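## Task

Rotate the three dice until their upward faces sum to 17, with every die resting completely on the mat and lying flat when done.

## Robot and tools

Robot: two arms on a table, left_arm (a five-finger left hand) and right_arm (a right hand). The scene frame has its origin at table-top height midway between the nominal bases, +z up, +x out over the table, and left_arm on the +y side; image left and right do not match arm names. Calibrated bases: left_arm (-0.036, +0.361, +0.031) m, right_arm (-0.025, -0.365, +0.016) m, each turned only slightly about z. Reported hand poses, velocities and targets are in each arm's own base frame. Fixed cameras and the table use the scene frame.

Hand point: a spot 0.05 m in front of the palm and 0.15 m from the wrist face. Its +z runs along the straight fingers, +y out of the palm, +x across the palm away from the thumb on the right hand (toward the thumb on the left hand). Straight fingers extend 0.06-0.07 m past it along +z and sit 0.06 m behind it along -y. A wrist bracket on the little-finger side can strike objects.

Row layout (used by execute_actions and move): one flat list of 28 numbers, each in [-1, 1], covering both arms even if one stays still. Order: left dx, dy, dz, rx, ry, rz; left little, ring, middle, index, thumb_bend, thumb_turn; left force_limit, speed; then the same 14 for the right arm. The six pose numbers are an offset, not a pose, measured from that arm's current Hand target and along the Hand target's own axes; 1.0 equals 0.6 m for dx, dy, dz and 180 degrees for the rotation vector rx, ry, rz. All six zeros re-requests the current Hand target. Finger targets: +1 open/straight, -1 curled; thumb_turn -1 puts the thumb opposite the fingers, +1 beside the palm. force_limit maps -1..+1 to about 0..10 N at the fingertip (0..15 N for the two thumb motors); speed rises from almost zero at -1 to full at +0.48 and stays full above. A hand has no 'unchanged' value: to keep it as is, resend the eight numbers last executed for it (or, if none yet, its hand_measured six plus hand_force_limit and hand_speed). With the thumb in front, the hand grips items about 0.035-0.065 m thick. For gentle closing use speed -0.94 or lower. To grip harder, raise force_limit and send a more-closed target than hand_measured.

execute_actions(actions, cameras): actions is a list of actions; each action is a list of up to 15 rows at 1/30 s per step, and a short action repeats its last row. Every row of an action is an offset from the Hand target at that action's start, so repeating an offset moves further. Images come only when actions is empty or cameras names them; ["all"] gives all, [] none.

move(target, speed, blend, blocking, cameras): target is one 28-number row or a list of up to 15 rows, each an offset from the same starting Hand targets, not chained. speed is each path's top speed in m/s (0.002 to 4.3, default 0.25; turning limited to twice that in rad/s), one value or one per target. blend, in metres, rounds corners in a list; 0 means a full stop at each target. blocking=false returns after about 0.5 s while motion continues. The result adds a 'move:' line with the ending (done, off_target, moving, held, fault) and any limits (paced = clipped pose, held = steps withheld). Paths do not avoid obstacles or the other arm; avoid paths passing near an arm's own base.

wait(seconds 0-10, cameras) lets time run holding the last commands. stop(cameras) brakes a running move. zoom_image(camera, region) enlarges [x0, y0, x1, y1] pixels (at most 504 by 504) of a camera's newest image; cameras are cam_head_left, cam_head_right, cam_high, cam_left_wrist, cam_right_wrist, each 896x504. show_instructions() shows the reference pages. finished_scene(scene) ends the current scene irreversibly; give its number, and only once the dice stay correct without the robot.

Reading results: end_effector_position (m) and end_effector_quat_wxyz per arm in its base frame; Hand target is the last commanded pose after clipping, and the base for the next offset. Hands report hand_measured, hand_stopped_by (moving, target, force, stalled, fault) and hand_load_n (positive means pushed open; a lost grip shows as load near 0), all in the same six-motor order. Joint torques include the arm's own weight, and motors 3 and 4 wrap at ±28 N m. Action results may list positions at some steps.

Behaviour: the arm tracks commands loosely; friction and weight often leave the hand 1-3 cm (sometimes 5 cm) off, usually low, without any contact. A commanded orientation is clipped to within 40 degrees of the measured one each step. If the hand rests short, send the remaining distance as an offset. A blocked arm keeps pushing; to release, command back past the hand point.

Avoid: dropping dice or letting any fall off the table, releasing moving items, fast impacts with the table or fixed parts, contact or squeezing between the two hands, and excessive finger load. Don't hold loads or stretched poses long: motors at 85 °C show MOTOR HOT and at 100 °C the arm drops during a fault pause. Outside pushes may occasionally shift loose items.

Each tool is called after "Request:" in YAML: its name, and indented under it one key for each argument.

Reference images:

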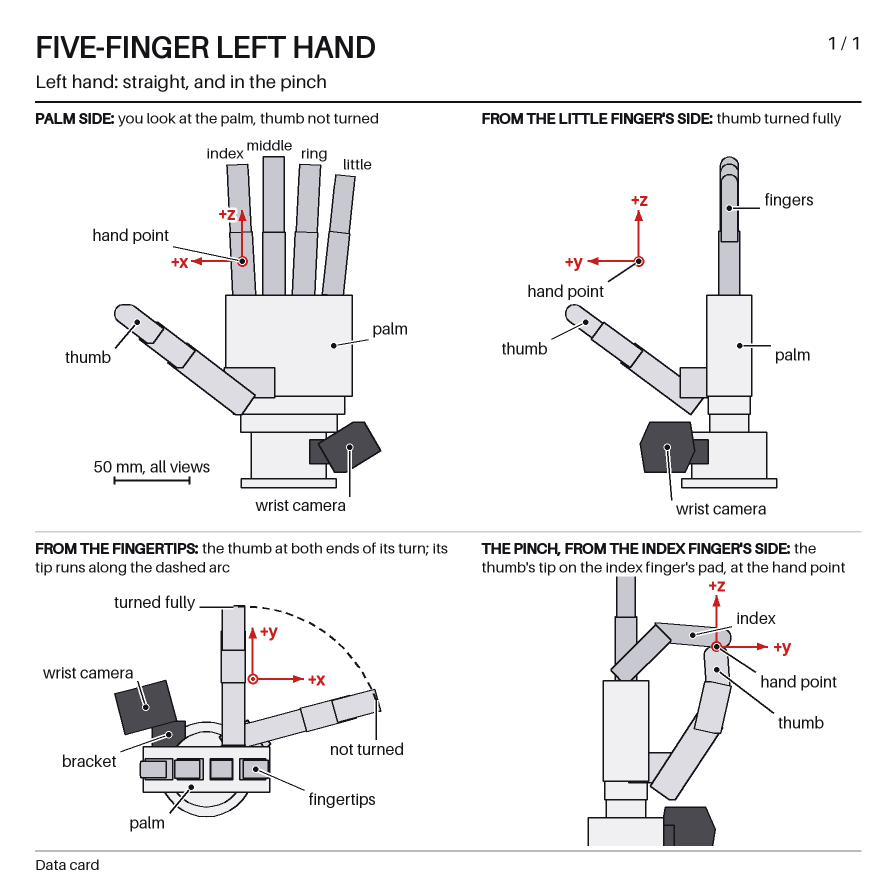

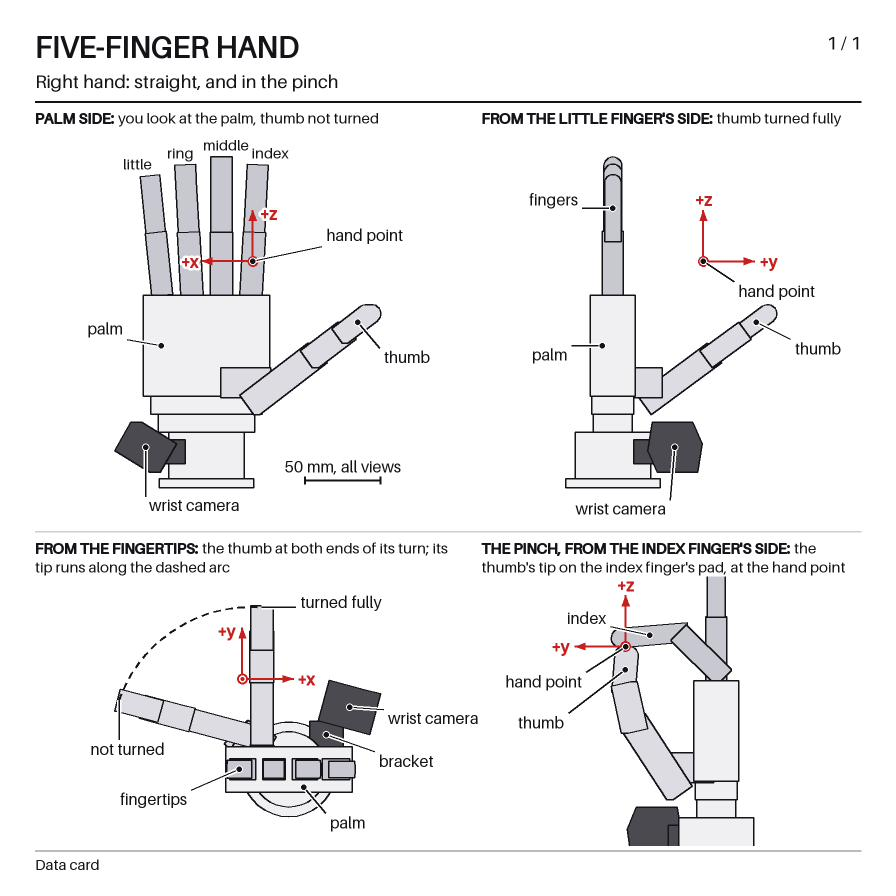

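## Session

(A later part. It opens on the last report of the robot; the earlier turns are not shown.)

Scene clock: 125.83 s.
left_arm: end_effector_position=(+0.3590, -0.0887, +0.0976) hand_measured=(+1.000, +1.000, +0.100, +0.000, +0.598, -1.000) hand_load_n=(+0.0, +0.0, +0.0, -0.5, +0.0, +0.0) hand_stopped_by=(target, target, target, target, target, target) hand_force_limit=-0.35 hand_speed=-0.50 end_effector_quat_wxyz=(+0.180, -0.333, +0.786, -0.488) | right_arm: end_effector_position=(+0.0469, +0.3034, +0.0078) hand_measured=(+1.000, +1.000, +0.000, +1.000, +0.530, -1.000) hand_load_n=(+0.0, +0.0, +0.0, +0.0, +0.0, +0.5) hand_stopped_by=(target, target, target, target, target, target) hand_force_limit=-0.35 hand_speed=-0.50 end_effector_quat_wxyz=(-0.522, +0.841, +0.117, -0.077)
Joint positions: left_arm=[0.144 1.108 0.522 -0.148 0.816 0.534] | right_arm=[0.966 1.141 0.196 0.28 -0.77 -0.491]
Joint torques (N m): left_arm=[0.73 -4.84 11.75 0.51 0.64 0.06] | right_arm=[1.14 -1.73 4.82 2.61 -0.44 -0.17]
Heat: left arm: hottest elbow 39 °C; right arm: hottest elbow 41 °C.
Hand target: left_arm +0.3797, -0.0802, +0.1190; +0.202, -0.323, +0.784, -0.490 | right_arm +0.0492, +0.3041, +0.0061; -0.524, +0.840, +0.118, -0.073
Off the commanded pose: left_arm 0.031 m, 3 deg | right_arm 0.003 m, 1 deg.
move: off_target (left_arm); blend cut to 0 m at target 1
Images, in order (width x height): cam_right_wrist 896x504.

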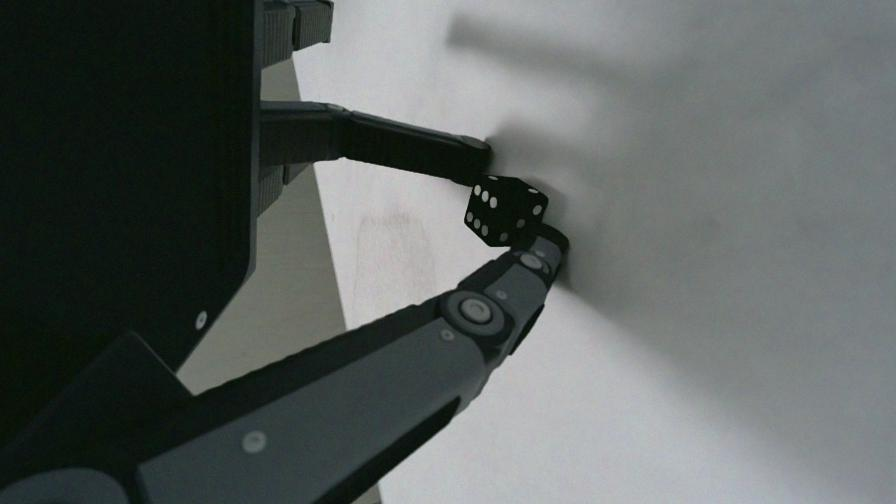

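Request:
move:
  target: [0,0,0,0,0,0,1,1,0.1,0,0.6,-1,-0.35,-0.5,0,0,0,0,0,0,1,1,-0.35,1,0.1,-1,-0.35,-0.88]
  speed: 0.04
  cameras: ["cam_right_wrist"]

Request:
zoom_image:
  camera: "cam_right_wrist"
  region: [440, 100, 640, 300]

Scene clock: 126.97 s.
left_arm: end_effector_position=(+0.3590, -0.0887, +0.0976) hand_measured=(+1.000, +1.000, +0.100, +0.000, +0.598, -1.000) hand_load_n=(+0.0, +0.0, +0.0, +0.0, +0.0, +0.0) hand_stopped_by=(target, target, target, target, target, target) hand_force_limit=-0.35 hand_speed=-0.50 end_effector_quat_wxyz=(+0.180, -0.333, +0.786, -0.488) | right_arm: end_effector_position=(+0.0467, +0.3031, +0.0070) hand_measured=(+1.000, +1.000, -0.164, +1.000, +0.442, -1.000) hand_load_n=(+0.0, +0.0, +5.0, +0.0, +5.0, +1.0) hand_stopped_by=(target, target, force, target, force, target) hand_force_limit=-0.35 hand_speed=-0.88 end_effector_quat_wxyz=(-0.521, +0.842, +0.116, -0.078)
Joint positions: left_arm=[0.144 1.108 0.522 -0.148 0.816 0.534] | right_arm=[0.966 1.145 0.196 0.28 -0.77 -0.491]
Joint torques (N m): left_arm=[0.73 -4.89 11.75 0.53 0.64 0.06] | right_arm=[1.08 -2.08 4.9 2.63 -0.44 -0.16]
Heat: left arm: hottest elbow 39 °C; right arm: hottest elbow 41 °C.
Hand target: left_arm +0.3797, -0.0802, +0.1190; +0.202, -0.323, +0.784, -0.490 | right_arm +0.0492, +0.3041, +0.0062; -0.524, +0.840, +0.118, -0.073
Off the commanded pose: left_arm 0.031 m, 3 deg | right_arm 0.003 m, 1 deg.
move: off_target (left_arm)
Images, in order (width x height): cam_right_wrist 896x504.

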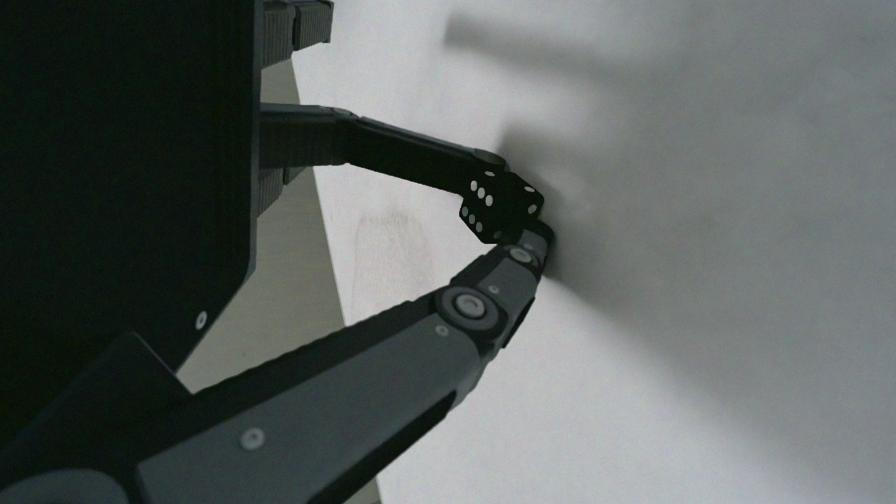

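Scaled by 2.520 from the camera's 896x504 image, which has a finer 1280x720 frame.

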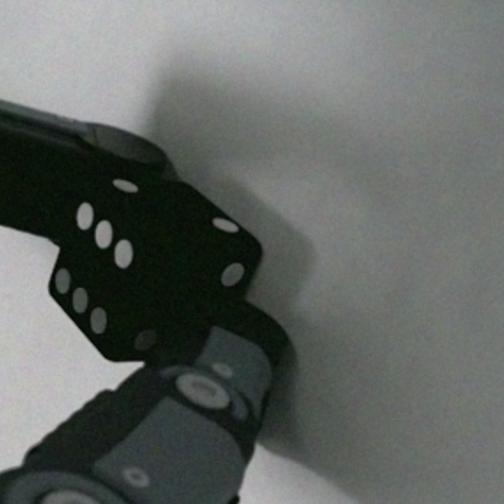

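Request:
move:
  target: [0,0,0,0,0,0,1,1,0.1,0,0.6,-1,-0.35,-0.5,0,-0.06,-0.0292,0,0,0,1,1,-0.35,1,0.1,-1,-0.35,-0.88]
  speed: 0.05
  cameras: ["cam_right_wrist"]

Request:
zoom_image:
  camera: "cam_right_wrist"
  region: [440, 100, 640, 300]

Scene clock: 128.67 s.
left_arm: end_effector_position=(+0.3590, -0.0887, +0.0976) hand_measured=(+1.000, +1.000, +0.100, +0.000, +0.598, -1.000) hand_load_n=(+0.0, +0.0, -0.5, +0.0, +0.0, +0.0) hand_stopped_by=(target, target, target, target, target, target) hand_force_limit=-0.35 hand_speed=-0.50 end_effector_quat_wxyz=(+0.180, -0.333, +0.786, -0.488) | right_arm: end_effector_position=(+0.0383, +0.2910, +0.0296) hand_measured=(+1.000, +1.000, -0.164, +1.000, +0.442, -1.000) hand_load_n=(+0.0, +0.0, +5.0, +0.0, +5.0, +1.0) hand_stopped_by=(target, target, force, target, force, target) hand_force_limit=-0.35 hand_speed=-0.88 end_effector_quat_wxyz=(-0.512, +0.847, +0.111, -0.086)
Joint positions: left_arm=[0.144 1.108 0.522 -0.148 0.816 0.534] | right_arm=[0.966 0.963 0.21 0.058 -0.77 -0.491]
Joint torques (N m): left_arm=[0.79 -4.89 11.74 0.51 0.65 0.06] | right_arm=[1.03 -2.2 8.55 1.26 -0.43 -0.15]
Heat: left arm: hottest elbow 39 °C; right arm: hottest elbow 41 °C.
Hand target: left_arm +0.3797, -0.0802, +0.1190; +0.202, -0.323, +0.784, -0.490 | right_arm +0.0491, +0.3042, +0.0462; -0.524, +0.840, +0.118, -0.073
Off the commanded pose: left_arm 0.031 m, 3 deg | right_arm 0.024 m, 2 deg.
move: off_target (left_arm, right_arm)
Images, in order (width x height): cam_right_wrist 896x504.

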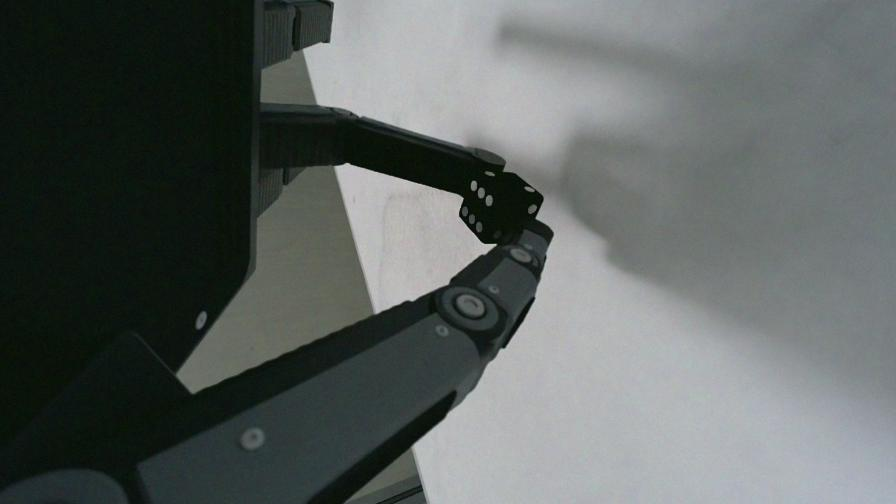

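Scaled by 2.520 from the camera's 896x504 image, which has a finer 1280x720 frame.

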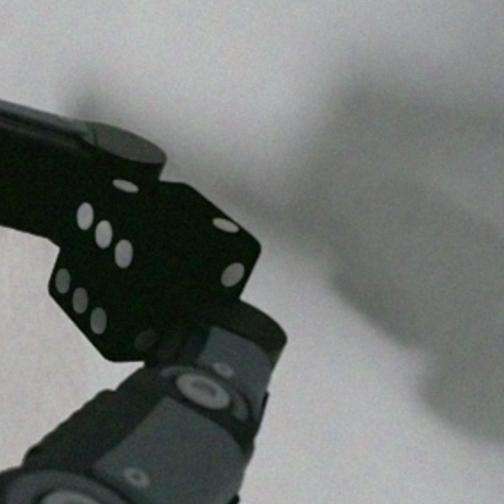

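Request:
move:
  target:
    - [0,0,0,0,0,0,1,1,0.1,0,0.6,-1,-0.35,-0.5,0,-0.0749,-0.0365,0,0,0,1,1,-0.35,1,0.1,-1,-0.35,-0.88]
    - [0,0,0,0,0,0,1,1,0.1,0,0.6,-1,-0.35,-0.5,0.7003,0.0839,-0.3773,0,0.3795,0.1851,1,1,-0.35,1,0.1,-1,-0.35,-0.88]
  speed: [0.12,0.22]
  blend: [0.02,0]
  cameras: ["cam_right_wrist"]

Scene clock: 133.60 s.
left_arm: end_effector_position=(+0.3590, -0.0887, +0.0976) hand_measured=(+1.000, +1.000, +0.100, +0.000, +0.598, -1.000) hand_load_n=(+0.0, +0.0, +0.0, +0.0, +0.0, +0.0) hand_stopped_by=(target, target, target, target, target, target) hand_force_limit=-0.35 hand_speed=-0.50 end_effector_quat_wxyz=(+0.180, -0.333, +0.786, -0.488) | right_arm: end_effector_position=(+0.4912, +0.2016, +0.0829) hand_measured=(+1.000, +1.000, -0.164, +1.000, +0.442, -1.000) hand_load_n=(+0.0, +0.0, +5.5, +0.0, +5.0, +1.0) hand_stopped_by=(target, target, force, target, force, target) hand_force_limit=-0.35 hand_speed=-0.88 end_effector_quat_wxyz=(-0.443, +0.750, -0.422, +0.251)
Joint positions: left_arm=[0.144 1.108 0.522 -0.148 0.816 0.534] | right_arm=[0.26 1.454 0.746 0.189 -0.247 -0.141]
Joint torques (N m): left_arm=[0.73 -4.89 11.75 0.51 0.64 0.06] | right_arm=[0.62 -8.82 9.13 3 0.03 0.07]
Heat: left arm: hottest elbow 39 °C; right arm: hottest elbow 42 °C.
Hand target: left_arm +0.3797, -0.0802, +0.1190; +0.202, -0.323, +0.784, -0.490 | right_arm +0.5151, +0.2031, +0.1010; -0.459, +0.734, -0.424, +0.266
Off the commanded pose: left_arm 0.031 m, 3 deg | right_arm 0.030 m, 3 deg.
move: off_target (left_arm, right_arm)
Images, in order (width x height): cam_right_wrist 896x504.

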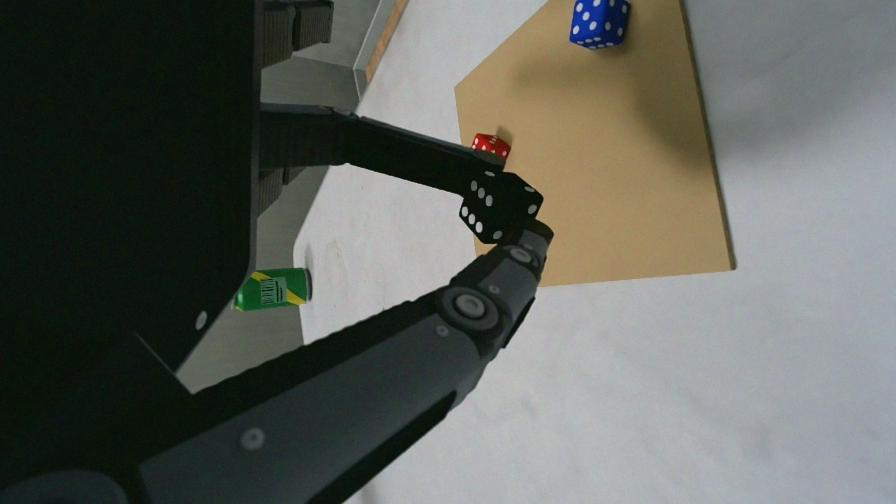

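Request:
move:
  target: [0,0,0,0,0,0,1,1,0.1,0,0.6,-1,-0.35,-0.5,0,0.0674,0.0329,0,0,0,1,1,-0.35,1,0.1,-1,-0.35,-0.88]
  speed: 0.12
  cameras: ["cam_right_wrist"]

Scene clock: 134.83 s.
left_arm: end_effector_position=(+0.3590, -0.0887, +0.0976) hand_measured=(+1.000, +1.000, +0.100, +0.000, +0.598, -1.000) hand_load_n=(+0.0, +0.0, +0.0, +0.0, +0.0, +0.0) hand_stopped_by=(target, target, target, target, target, target) hand_force_limit=-0.35 hand_speed=-0.50 end_effector_quat_wxyz=(+0.180, -0.333, +0.786, -0.488) | right_arm: end_effector_position=(+0.5101, +0.2066, +0.0557) hand_measured=(+1.000, +1.000, -0.164, +1.000, +0.442, -1.000) hand_load_n=(+0.0, +0.0, +5.0, +0.0, +5.5, +1.0) hand_stopped_by=(target, target, force, target, force, target) hand_force_limit=-0.35 hand_speed=-0.88 end_effector_quat_wxyz=(-0.454, +0.743, -0.416, +0.262)
Joint positions: left_arm=[0.144 1.108 0.522 -0.148 0.816 0.534] | right_arm=[0.26 1.561 0.746 0.334 -0.247 -0.14]
Joint torques (N m): left_arm=[0.73 -4.89 11.74 0.51 0.65 0.06] | right_arm=[0.73 -10.05 5.81 2.99 0.04 0.03]
Heat: left arm: hottest elbow 39 °C; right arm: hottest elbow 42 °C.
Hand target: left_arm +0.3797, -0.0802, +0.1190; +0.202, -0.323, +0.784, -0.490 | right_arm +0.5151, +0.2031, +0.0562; -0.459, +0.734, -0.424, +0.266
Off the commanded pose: left_arm 0.031 m, 3 deg | right_arm 0.006 m, 1 deg.
move: off_target (left_arm)
Images, in order (width x height): cam_right_wrist 896x504.

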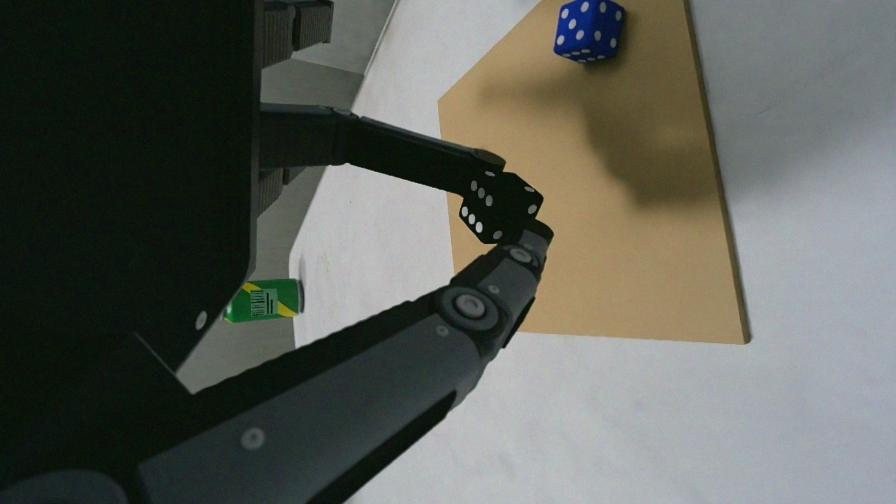

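Request:
move:
  target: [0,0,0,0,0,0,1,1,0.1,0,0.6,-1,-0.35,-0.5,0,0.0509,0.0248,0,0,0,1,1,-0.35,1,0.1,-1,-0.35,-0.88]
  speed: 0.08
  cameras: ["cam_right_wrist"]

Scene clock: 136.07 s.
left_arm: end_effector_position=(+0.3590, -0.0887, +0.0976) hand_measured=(+1.000, +1.000, +0.100, +0.000, +0.598, -1.000) hand_load_n=(+0.0, +0.0, +0.0, +0.0, +0.0, +0.0) hand_stopped_by=(target, target, target, target, target, target) hand_force_limit=-0.35 hand_speed=-0.50 end_effector_quat_wxyz=(+0.180, -0.333, +0.786, -0.488) | right_arm: end_effector_position=(+0.5094, +0.2064, +0.0208) hand_measured=(+1.000, +1.000, -0.164, +1.000, +0.442, -1.000) hand_load_n=(+0.0, +0.0, +5.0, +0.0, +5.5, +1.0) hand_stopped_by=(target, target, force, target, force, target) hand_force_limit=-0.35 hand_speed=-0.88 end_effector_quat_wxyz=(-0.454, +0.743, -0.416, +0.262)
Joint positions: left_arm=[0.144 1.108 0.522 -0.148 0.816 0.534] | right_arm=[0.26 1.648 0.72 0.444 -0.247 -0.14]
Joint torques (N m): left_arm=[0.73 -4.84 11.75 0.51 0.64 0.06] | right_arm=[0.73 -10.52 5.42 2.95 0.03 0.04]
Heat: left arm: hottest elbow 39 °C; right arm: hottest elbow 42 °C.
Hand target: left_arm +0.3797, -0.0802, +0.1190; +0.202, -0.323, +0.784, -0.490 | right_arm +0.5152, +0.2030, +0.0221; -0.459, +0.735, -0.424, +0.266
Off the commanded pose: left_arm 0.031 m, 3 deg | right_arm 0.007 m, 2 deg.
move: off_target (left_arm)
Images, in order (width x height): cam_right_wrist 896x504.

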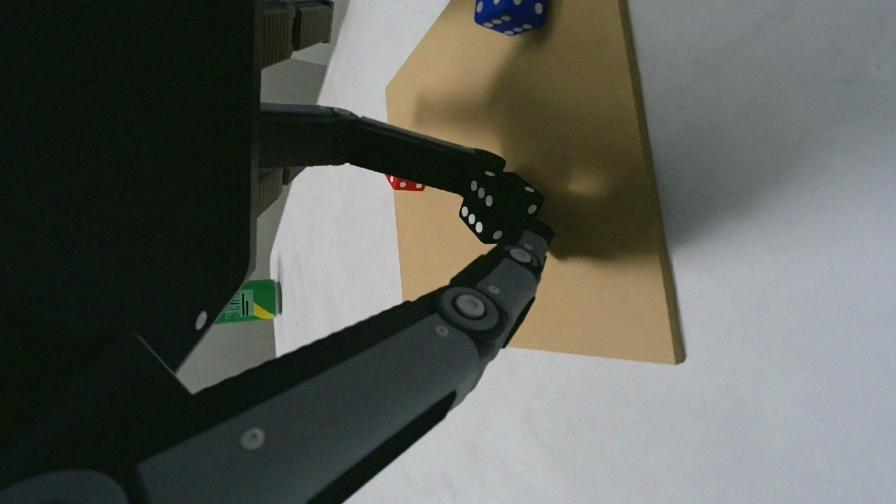

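Request:
move:
  target: [0,0,0,0,0,0,1,1,0.1,0,0.6,-1,-0.35,-0.5,0,0.0112,0.0055,0,0,0,1,1,-0.35,1,0.1,-1,-0.35,-0.88]
  speed: 0.04
  cameras: ["cam_right_wrist"]

Request:
zoom_image:
  camera: "cam_right_wrist"
  region: [440, 100, 640, 300]

Scene clock: 137.10 s.
left_arm: end_effector_position=(+0.3590, -0.0887, +0.0976) hand_measured=(+1.000, +1.000, +0.100, +0.000, +0.598, -1.000) hand_load_n=(+0.0, +0.0, +0.0, +0.0, +0.0, +0.0) hand_stopped_by=(target, target, target, target, target, target) hand_force_limit=-0.35 hand_speed=-0.50 end_effector_quat_wxyz=(+0.180, -0.333, +0.786, -0.488) | right_arm: end_effector_position=(+0.5117, +0.2070, +0.0169) hand_measured=(+1.000, +1.000, -0.164, +1.000, +0.442, -1.000) hand_load_n=(+0.0, +0.0, +5.0, +0.0, +5.0, +1.0) hand_stopped_by=(target, target, force, target, force, target) hand_force_limit=-0.35 hand_speed=-0.88 end_effector_quat_wxyz=(-0.456, +0.742, -0.415, +0.264)
Joint positions: left_arm=[0.144 1.108 0.522 -0.148 0.816 0.534] | right_arm=[0.26 1.664 0.72 0.468 -0.247 -0.14]
Joint torques (N m): left_arm=[0.73 -4.89 11.74 0.51 0.65 0.06] | right_arm=[0.62 -10.46 5.03 2.92 0.03 0.03]
Heat: left arm: hottest elbow 39 °C; right arm: hottest elbow 42 °C.
Hand target: left_arm +0.3797, -0.0802, +0.1190; +0.202, -0.323, +0.784, -0.490 | right_arm +0.5153, +0.2030, +0.0147; -0.459, +0.734, -0.424, +0.266
Off the commanded pose: left_arm 0.031 m, 3 deg | right_arm 0.006 m, 1 deg.
move: off_target (left_arm)
Images, in order (width x height): cam_right_wrist 896x504.

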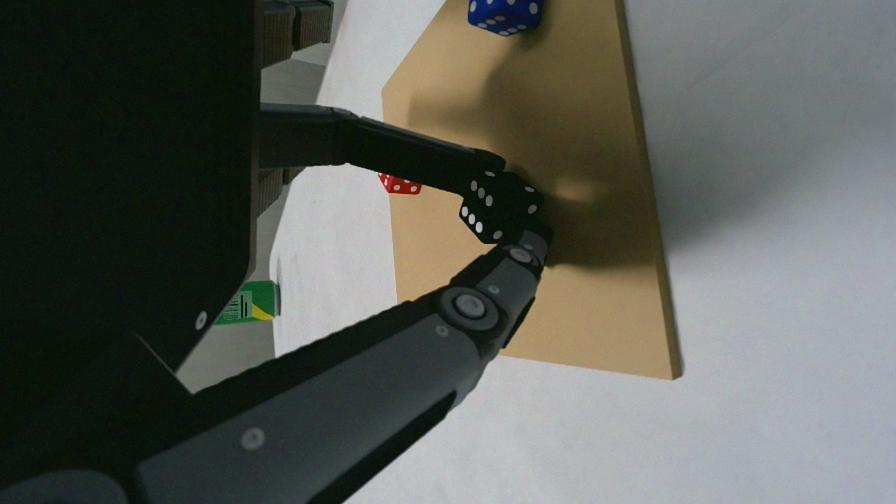

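Scaled by 2.520 from the camera's 896x504 image, which has a finer 1280x720 frame.

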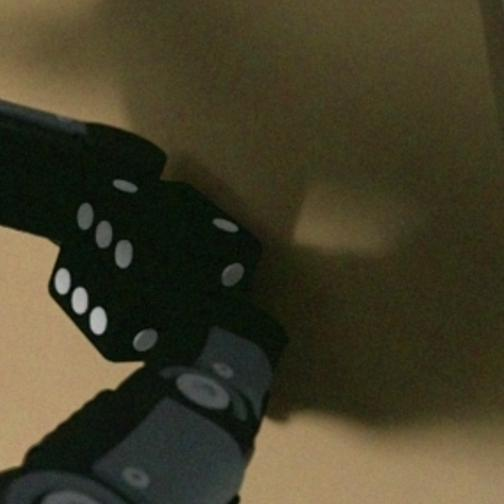

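Request:
move:
  target: [0,0,0,0,0,0,1,1,0.1,0,0.6,-1,-0.35,-0.5,0,0.0112,0.0055,0,0,0,1,1,-0.35,1,0.1,-1,-0.35,-0.88]
  speed: 0.04
  cameras: ["cam_right_wrist"]

Request:
zoom_image:
  camera: "cam_right_wrist"
  region: [440, 100, 640, 300]

Scene clock: 138.10 s.
left_arm: end_effector_position=(+0.3590, -0.0887, +0.0976) hand_measured=(+1.000, +1.000, +0.100, +0.000, +0.598, -1.000) hand_load_n=(+0.0, +0.0, +0.0, +0.0, +0.0, +0.0) hand_stopped_by=(target, target, target, target, target, target) hand_force_limit=-0.35 hand_speed=-0.50 end_effector_quat_wxyz=(+0.180, -0.333, +0.786, -0.488) | right_arm: end_effector_position=(+0.5131, +0.2074, +0.0134) hand_measured=(+1.000, +1.000, -0.164, +1.000, +0.442, -1.000) hand_load_n=(+0.0, +0.0, +5.5, +0.0, +5.0, +1.0) hand_stopped_by=(target, target, force, target, force, target) hand_force_limit=-0.35 hand_speed=-0.88 end_effector_quat_wxyz=(-0.459, +0.740, -0.414, +0.266)
Joint positions: left_arm=[0.144 1.108 0.522 -0.148 0.816 0.534] | right_arm=[0.26 1.679 0.717 0.495 -0.246 -0.139]
Joint torques (N m): left_arm=[0.73 -4.89 11.75 0.5 0.64 0.06] | right_arm=[0.62 -10.17 4.93 2.92 0.04 0.02]
Heat: left arm: hottest elbow 39 °C; right arm: hottest elbow 42 °C.
Hand target: left_arm +0.3797, -0.0802, +0.1190; +0.202, -0.323, +0.784, -0.490 | right_arm +0.5152, +0.2030, +0.0071; -0.459, +0.734, -0.424, +0.266
Off the commanded pose: left_arm 0.031 m, 3 deg | right_arm 0.008 m, 1 deg.
move: off_target (left_arm)
Images, in order (width x height): cam_right_wrist 896x504.

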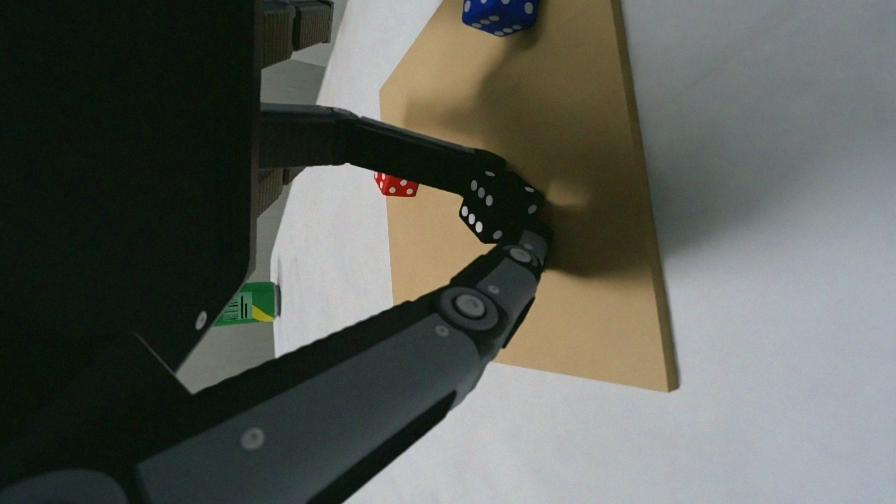

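Scaled by 2.520 from the camera's 896x504 image, which has a finer 1280x720 frame.

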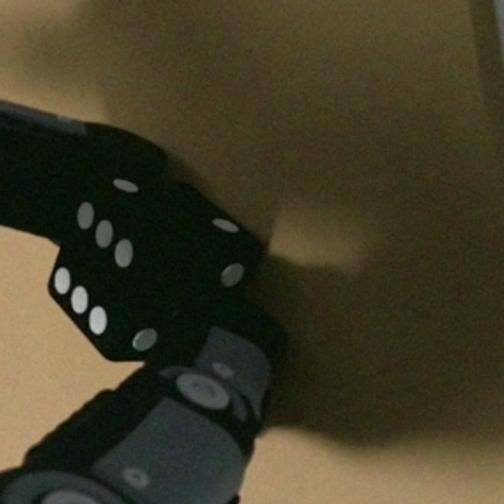

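Request:
move:
  target: [0,0,0,0,0,0,1,1,0.1,0,0.6,-1,-0.35,-0.5,0,0.0075,0.0037,0,0,0,1,1,-0.35,1,0.1,-1,-0.35,-0.88]
  speed: 0.03
  cameras: ["cam_right_wrist"]

Request:
zoom_image:
  camera: "cam_right_wrist"
  region: [440, 100, 640, 300]

Scene clock: 139.03 s.
left_arm: end_effector_position=(+0.3590, -0.0887, +0.0976) hand_measured=(+1.000, +1.000, +0.100, +0.000, +0.598, -1.000) hand_load_n=(+0.0, +0.0, +0.0, +0.0, -0.5, +0.0) hand_stopped_by=(target, target, target, target, target, target) hand_force_limit=-0.35 hand_speed=-0.50 end_effector_quat_wxyz=(+0.180, -0.333, +0.786, -0.488) | right_arm: end_effector_position=(+0.5154, +0.2081, +0.0133) hand_measured=(+1.000, +1.000, -0.164, +1.000, +0.442, -1.000) hand_load_n=(+0.0, +0.0, +5.0, +0.0, +4.5, +1.0) hand_stopped_by=(target, target, force, target, force, target) hand_force_limit=-0.35 hand_speed=-0.88 end_effector_quat_wxyz=(-0.462, +0.737, -0.412, +0.270)
Joint positions: left_arm=[0.144 1.108 0.522 -0.148 0.816 0.534] | right_arm=[0.26 1.686 0.717 0.514 -0.246 -0.137]
Joint torques (N m): left_arm=[0.73 -4.89 11.74 0.53 0.64 0.06] | right_arm=[0.67 -10.11 4.71 2.71 0.04 0]
Heat: left arm: hottest elbow 39 °C; right arm: hottest elbow 42 °C.
Hand target: left_arm +0.3797, -0.0802, +0.1190; +0.202, -0.323, +0.784, -0.490 | right_arm +0.5153, +0.2030, +0.0022; -0.459, +0.734, -0.424, +0.266
Off the commanded pose: left_arm 0.031 m, 3 deg | right_arm 0.012 m, 1 deg.
move: off_target (left_arm, right_arm)
Images, in order (width x height): cam_right_wrist 896x504.

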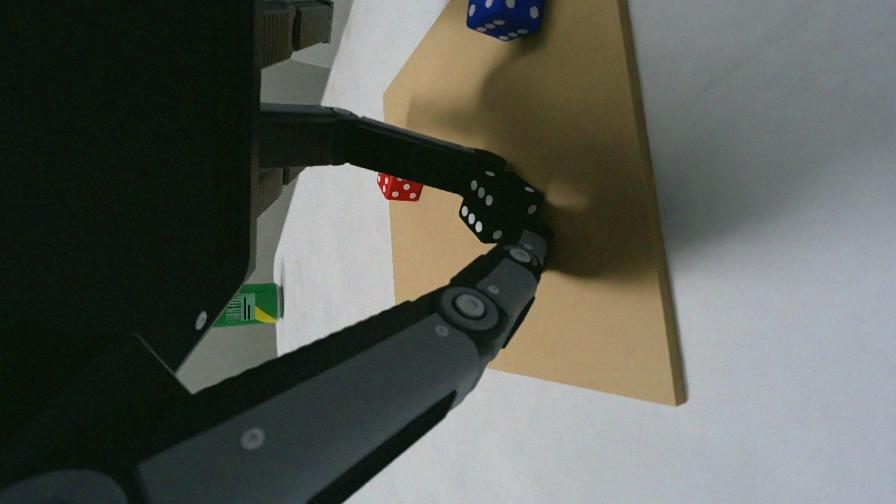

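Scaled by 2.520 from the camera's 896x504 image, which has a finer 1280x720 frame.

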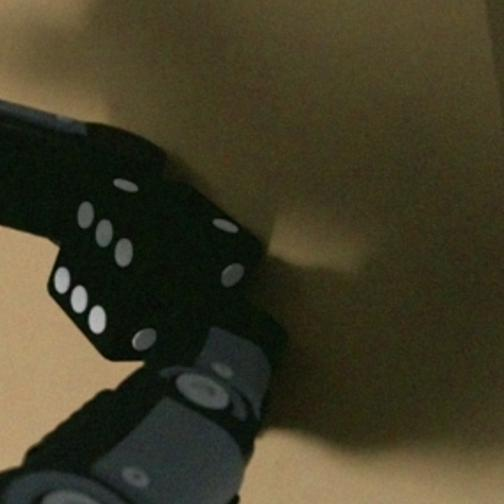

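Request:
move:
  target:
    - [0,0,0,0,0,0,1,1,0.1,0,0.6,-1,-0.35,-0.5,0,-0.0135,-0.0066,0,0,0,1,1,-0.35,1,0.1,-1,-0.35,-0.88]
    - [0,0,0,0,0,0,1,1,0.1,0,0.6,-1,-0.35,-0.5,0,-0.0135,-0.0066,0,0,0,1,1,0.1,1,0.65,-1,-0.35,-0.7]
  speed: 0.04
  cameras: ["cam_right_wrist"]

Request:
zoom_image:
  camera: "cam_right_wrist"
  region: [440, 100, 640, 300]

Scene clock: 140.67 s.
left_arm: end_effector_position=(+0.3590, -0.0887, +0.0976) hand_measured=(+1.000, +1.000, +0.100, +0.000, +0.598, -1.000) hand_load_n=(+0.0, +0.0, +0.0, +0.0, +0.0, +0.0) hand_stopped_by=(target, target, target, target, target, target) hand_force_limit=-0.35 hand_speed=-0.50 end_effector_quat_wxyz=(+0.180, -0.333, +0.786, -0.488) | right_arm: end_effector_position=(+0.5161, +0.2085, +0.0168) hand_measured=(+1.000, +1.000, +0.100, +1.000, +0.648, -1.000) hand_load_n=(+0.0, +0.0, +0.0, +0.0, -3.0, +0.0) hand_stopped_by=(target, target, target, target, target, target) hand_force_limit=-0.35 hand_speed=-0.70 end_effector_quat_wxyz=(-0.465, +0.735, -0.412, +0.271)
Joint positions: left_arm=[0.144 1.108 0.522 -0.148 0.816 0.534] | right_arm=[0.26 1.68 0.717 0.514 -0.246 -0.134]
Joint torques (N m): left_arm=[0.73 -4.89 11.75 0.51 0.64 0.06] | right_arm=[0.67 -10.93 5.08 1.62 0.04 -0.02]
Heat: left arm: hottest elbow 39 °C; right arm: hottest elbow 42 °C.
Hand target: left_arm +0.3797, -0.0802, +0.1190; +0.202, -0.323, +0.784, -0.490 | right_arm +0.5152, +0.2030, +0.0110; -0.459, +0.735, -0.424, +0.266
Off the commanded pose: left_arm 0.031 m, 3 deg | right_arm 0.008 m, 2 deg.
move: off_target (left_arm)
Images, in order (width x height): cam_right_wrist 896x504.

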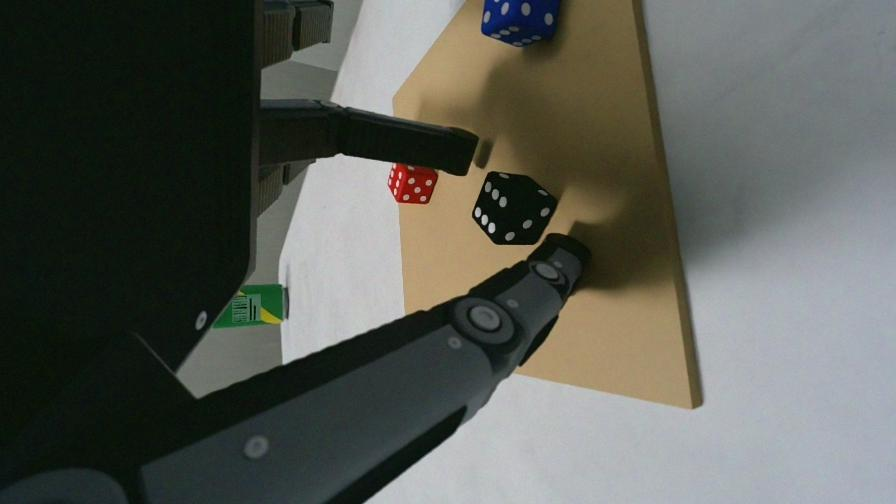

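Scaled by 2.520 from the camera's 896x504 image, which has a finer 1280x720 frame.

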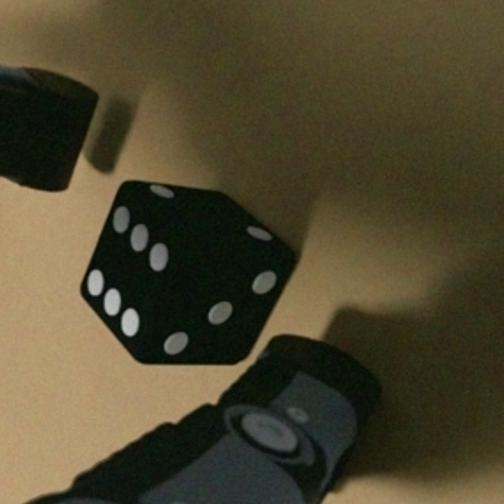

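Request:
move:
  target:
    - [0,0,0,0,0,0,1,1,0.1,0,0.6,-1,-0.35,-0.5,0,-0.0225,-0.011,0,0,0,1,1,0.2,1,0.62,-1,-0.35,-0.7]
    - [0,0,0,0,0,0,1,1,0.1,0,0.6,-1,-0.35,-0.5,0,-0.1498,-0.073,0,0,0,1,1,0.2,1,0.62,-1,-0.35,-0.7]
  speed: [0.04,0.12]
  cameras: ["cam_right_wrist"]

Scene clock: 142.97 s.
left_arm: end_effector_position=(+0.3590, -0.0887, +0.0976) hand_measured=(+1.000, +1.000, +0.100, +0.000, +0.598, -1.000) hand_load_n=(+0.0, +0.0, +0.0, +0.0, +0.0, +0.0) hand_stopped_by=(target, target, target, target, target, target) hand_force_limit=-0.35 hand_speed=-0.50 end_effector_quat_wxyz=(+0.180, -0.333, +0.786, -0.488) | right_arm: end_effector_position=(+0.4987, +0.2039, +0.0908) hand_measured=(+1.000, +1.000, +0.200, +1.000, +0.620, -1.000) hand_load_n=(+0.0, +0.0, +0.0, +0.0, +0.0, +0.0) hand_stopped_by=(target, target, target, target, target, target) hand_force_limit=-0.35 hand_speed=-0.70 end_effector_quat_wxyz=(-0.449, +0.745, -0.422, +0.255)
Joint positions: left_arm=[0.144 1.108 0.522 -0.148 0.816 0.534] | right_arm=[0.26 1.456 0.762 0.193 -0.246 -0.134]
Joint torques (N m): left_arm=[0.73 -4.89 11.75 0.51 0.64 0.06] | right_arm=[0.67 -10.52 9.01 1.65 0.03 -0.02]
Heat: left arm: hottest elbow 39 °C; right arm: hottest elbow 42 °C.
Hand target: left_arm +0.3797, -0.0802, +0.1190; +0.202, -0.323, +0.784, -0.490 | right_arm +0.5152, +0.2032, +0.1112; -0.459, +0.734, -0.424, +0.266
Off the commanded pose: left_arm 0.031 m, 3 deg | right_arm 0.026 m, 2 deg.
move: off_target (left_arm, right_arm)
Images, in order (width x height): cam_right_wrist 896x504.

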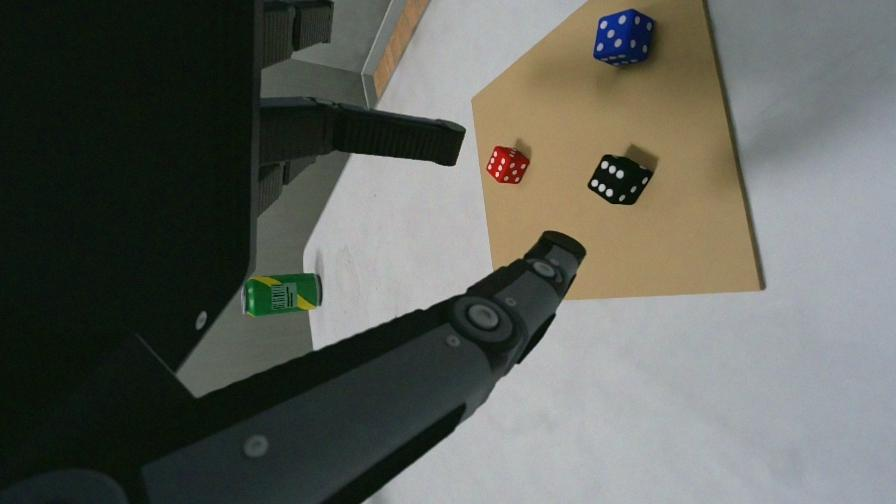

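Request:
zoom_image:
  camera: "cam_right_wrist"
  region: [470, 0, 680, 230]

Scaled by 2.191 from the camera's 896x504 image, which has a finer 1280x720 frame.

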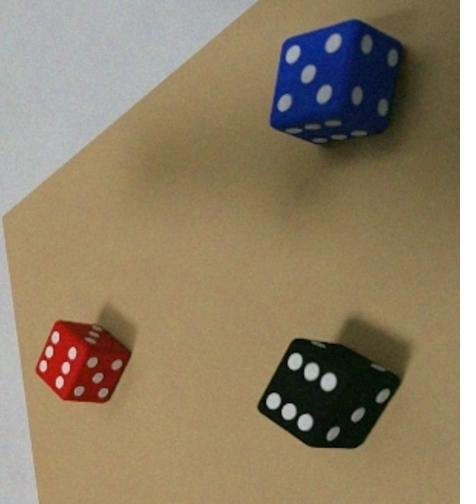

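Request:
finished_scene:
  scene: 2

The scene is finished: the task was done.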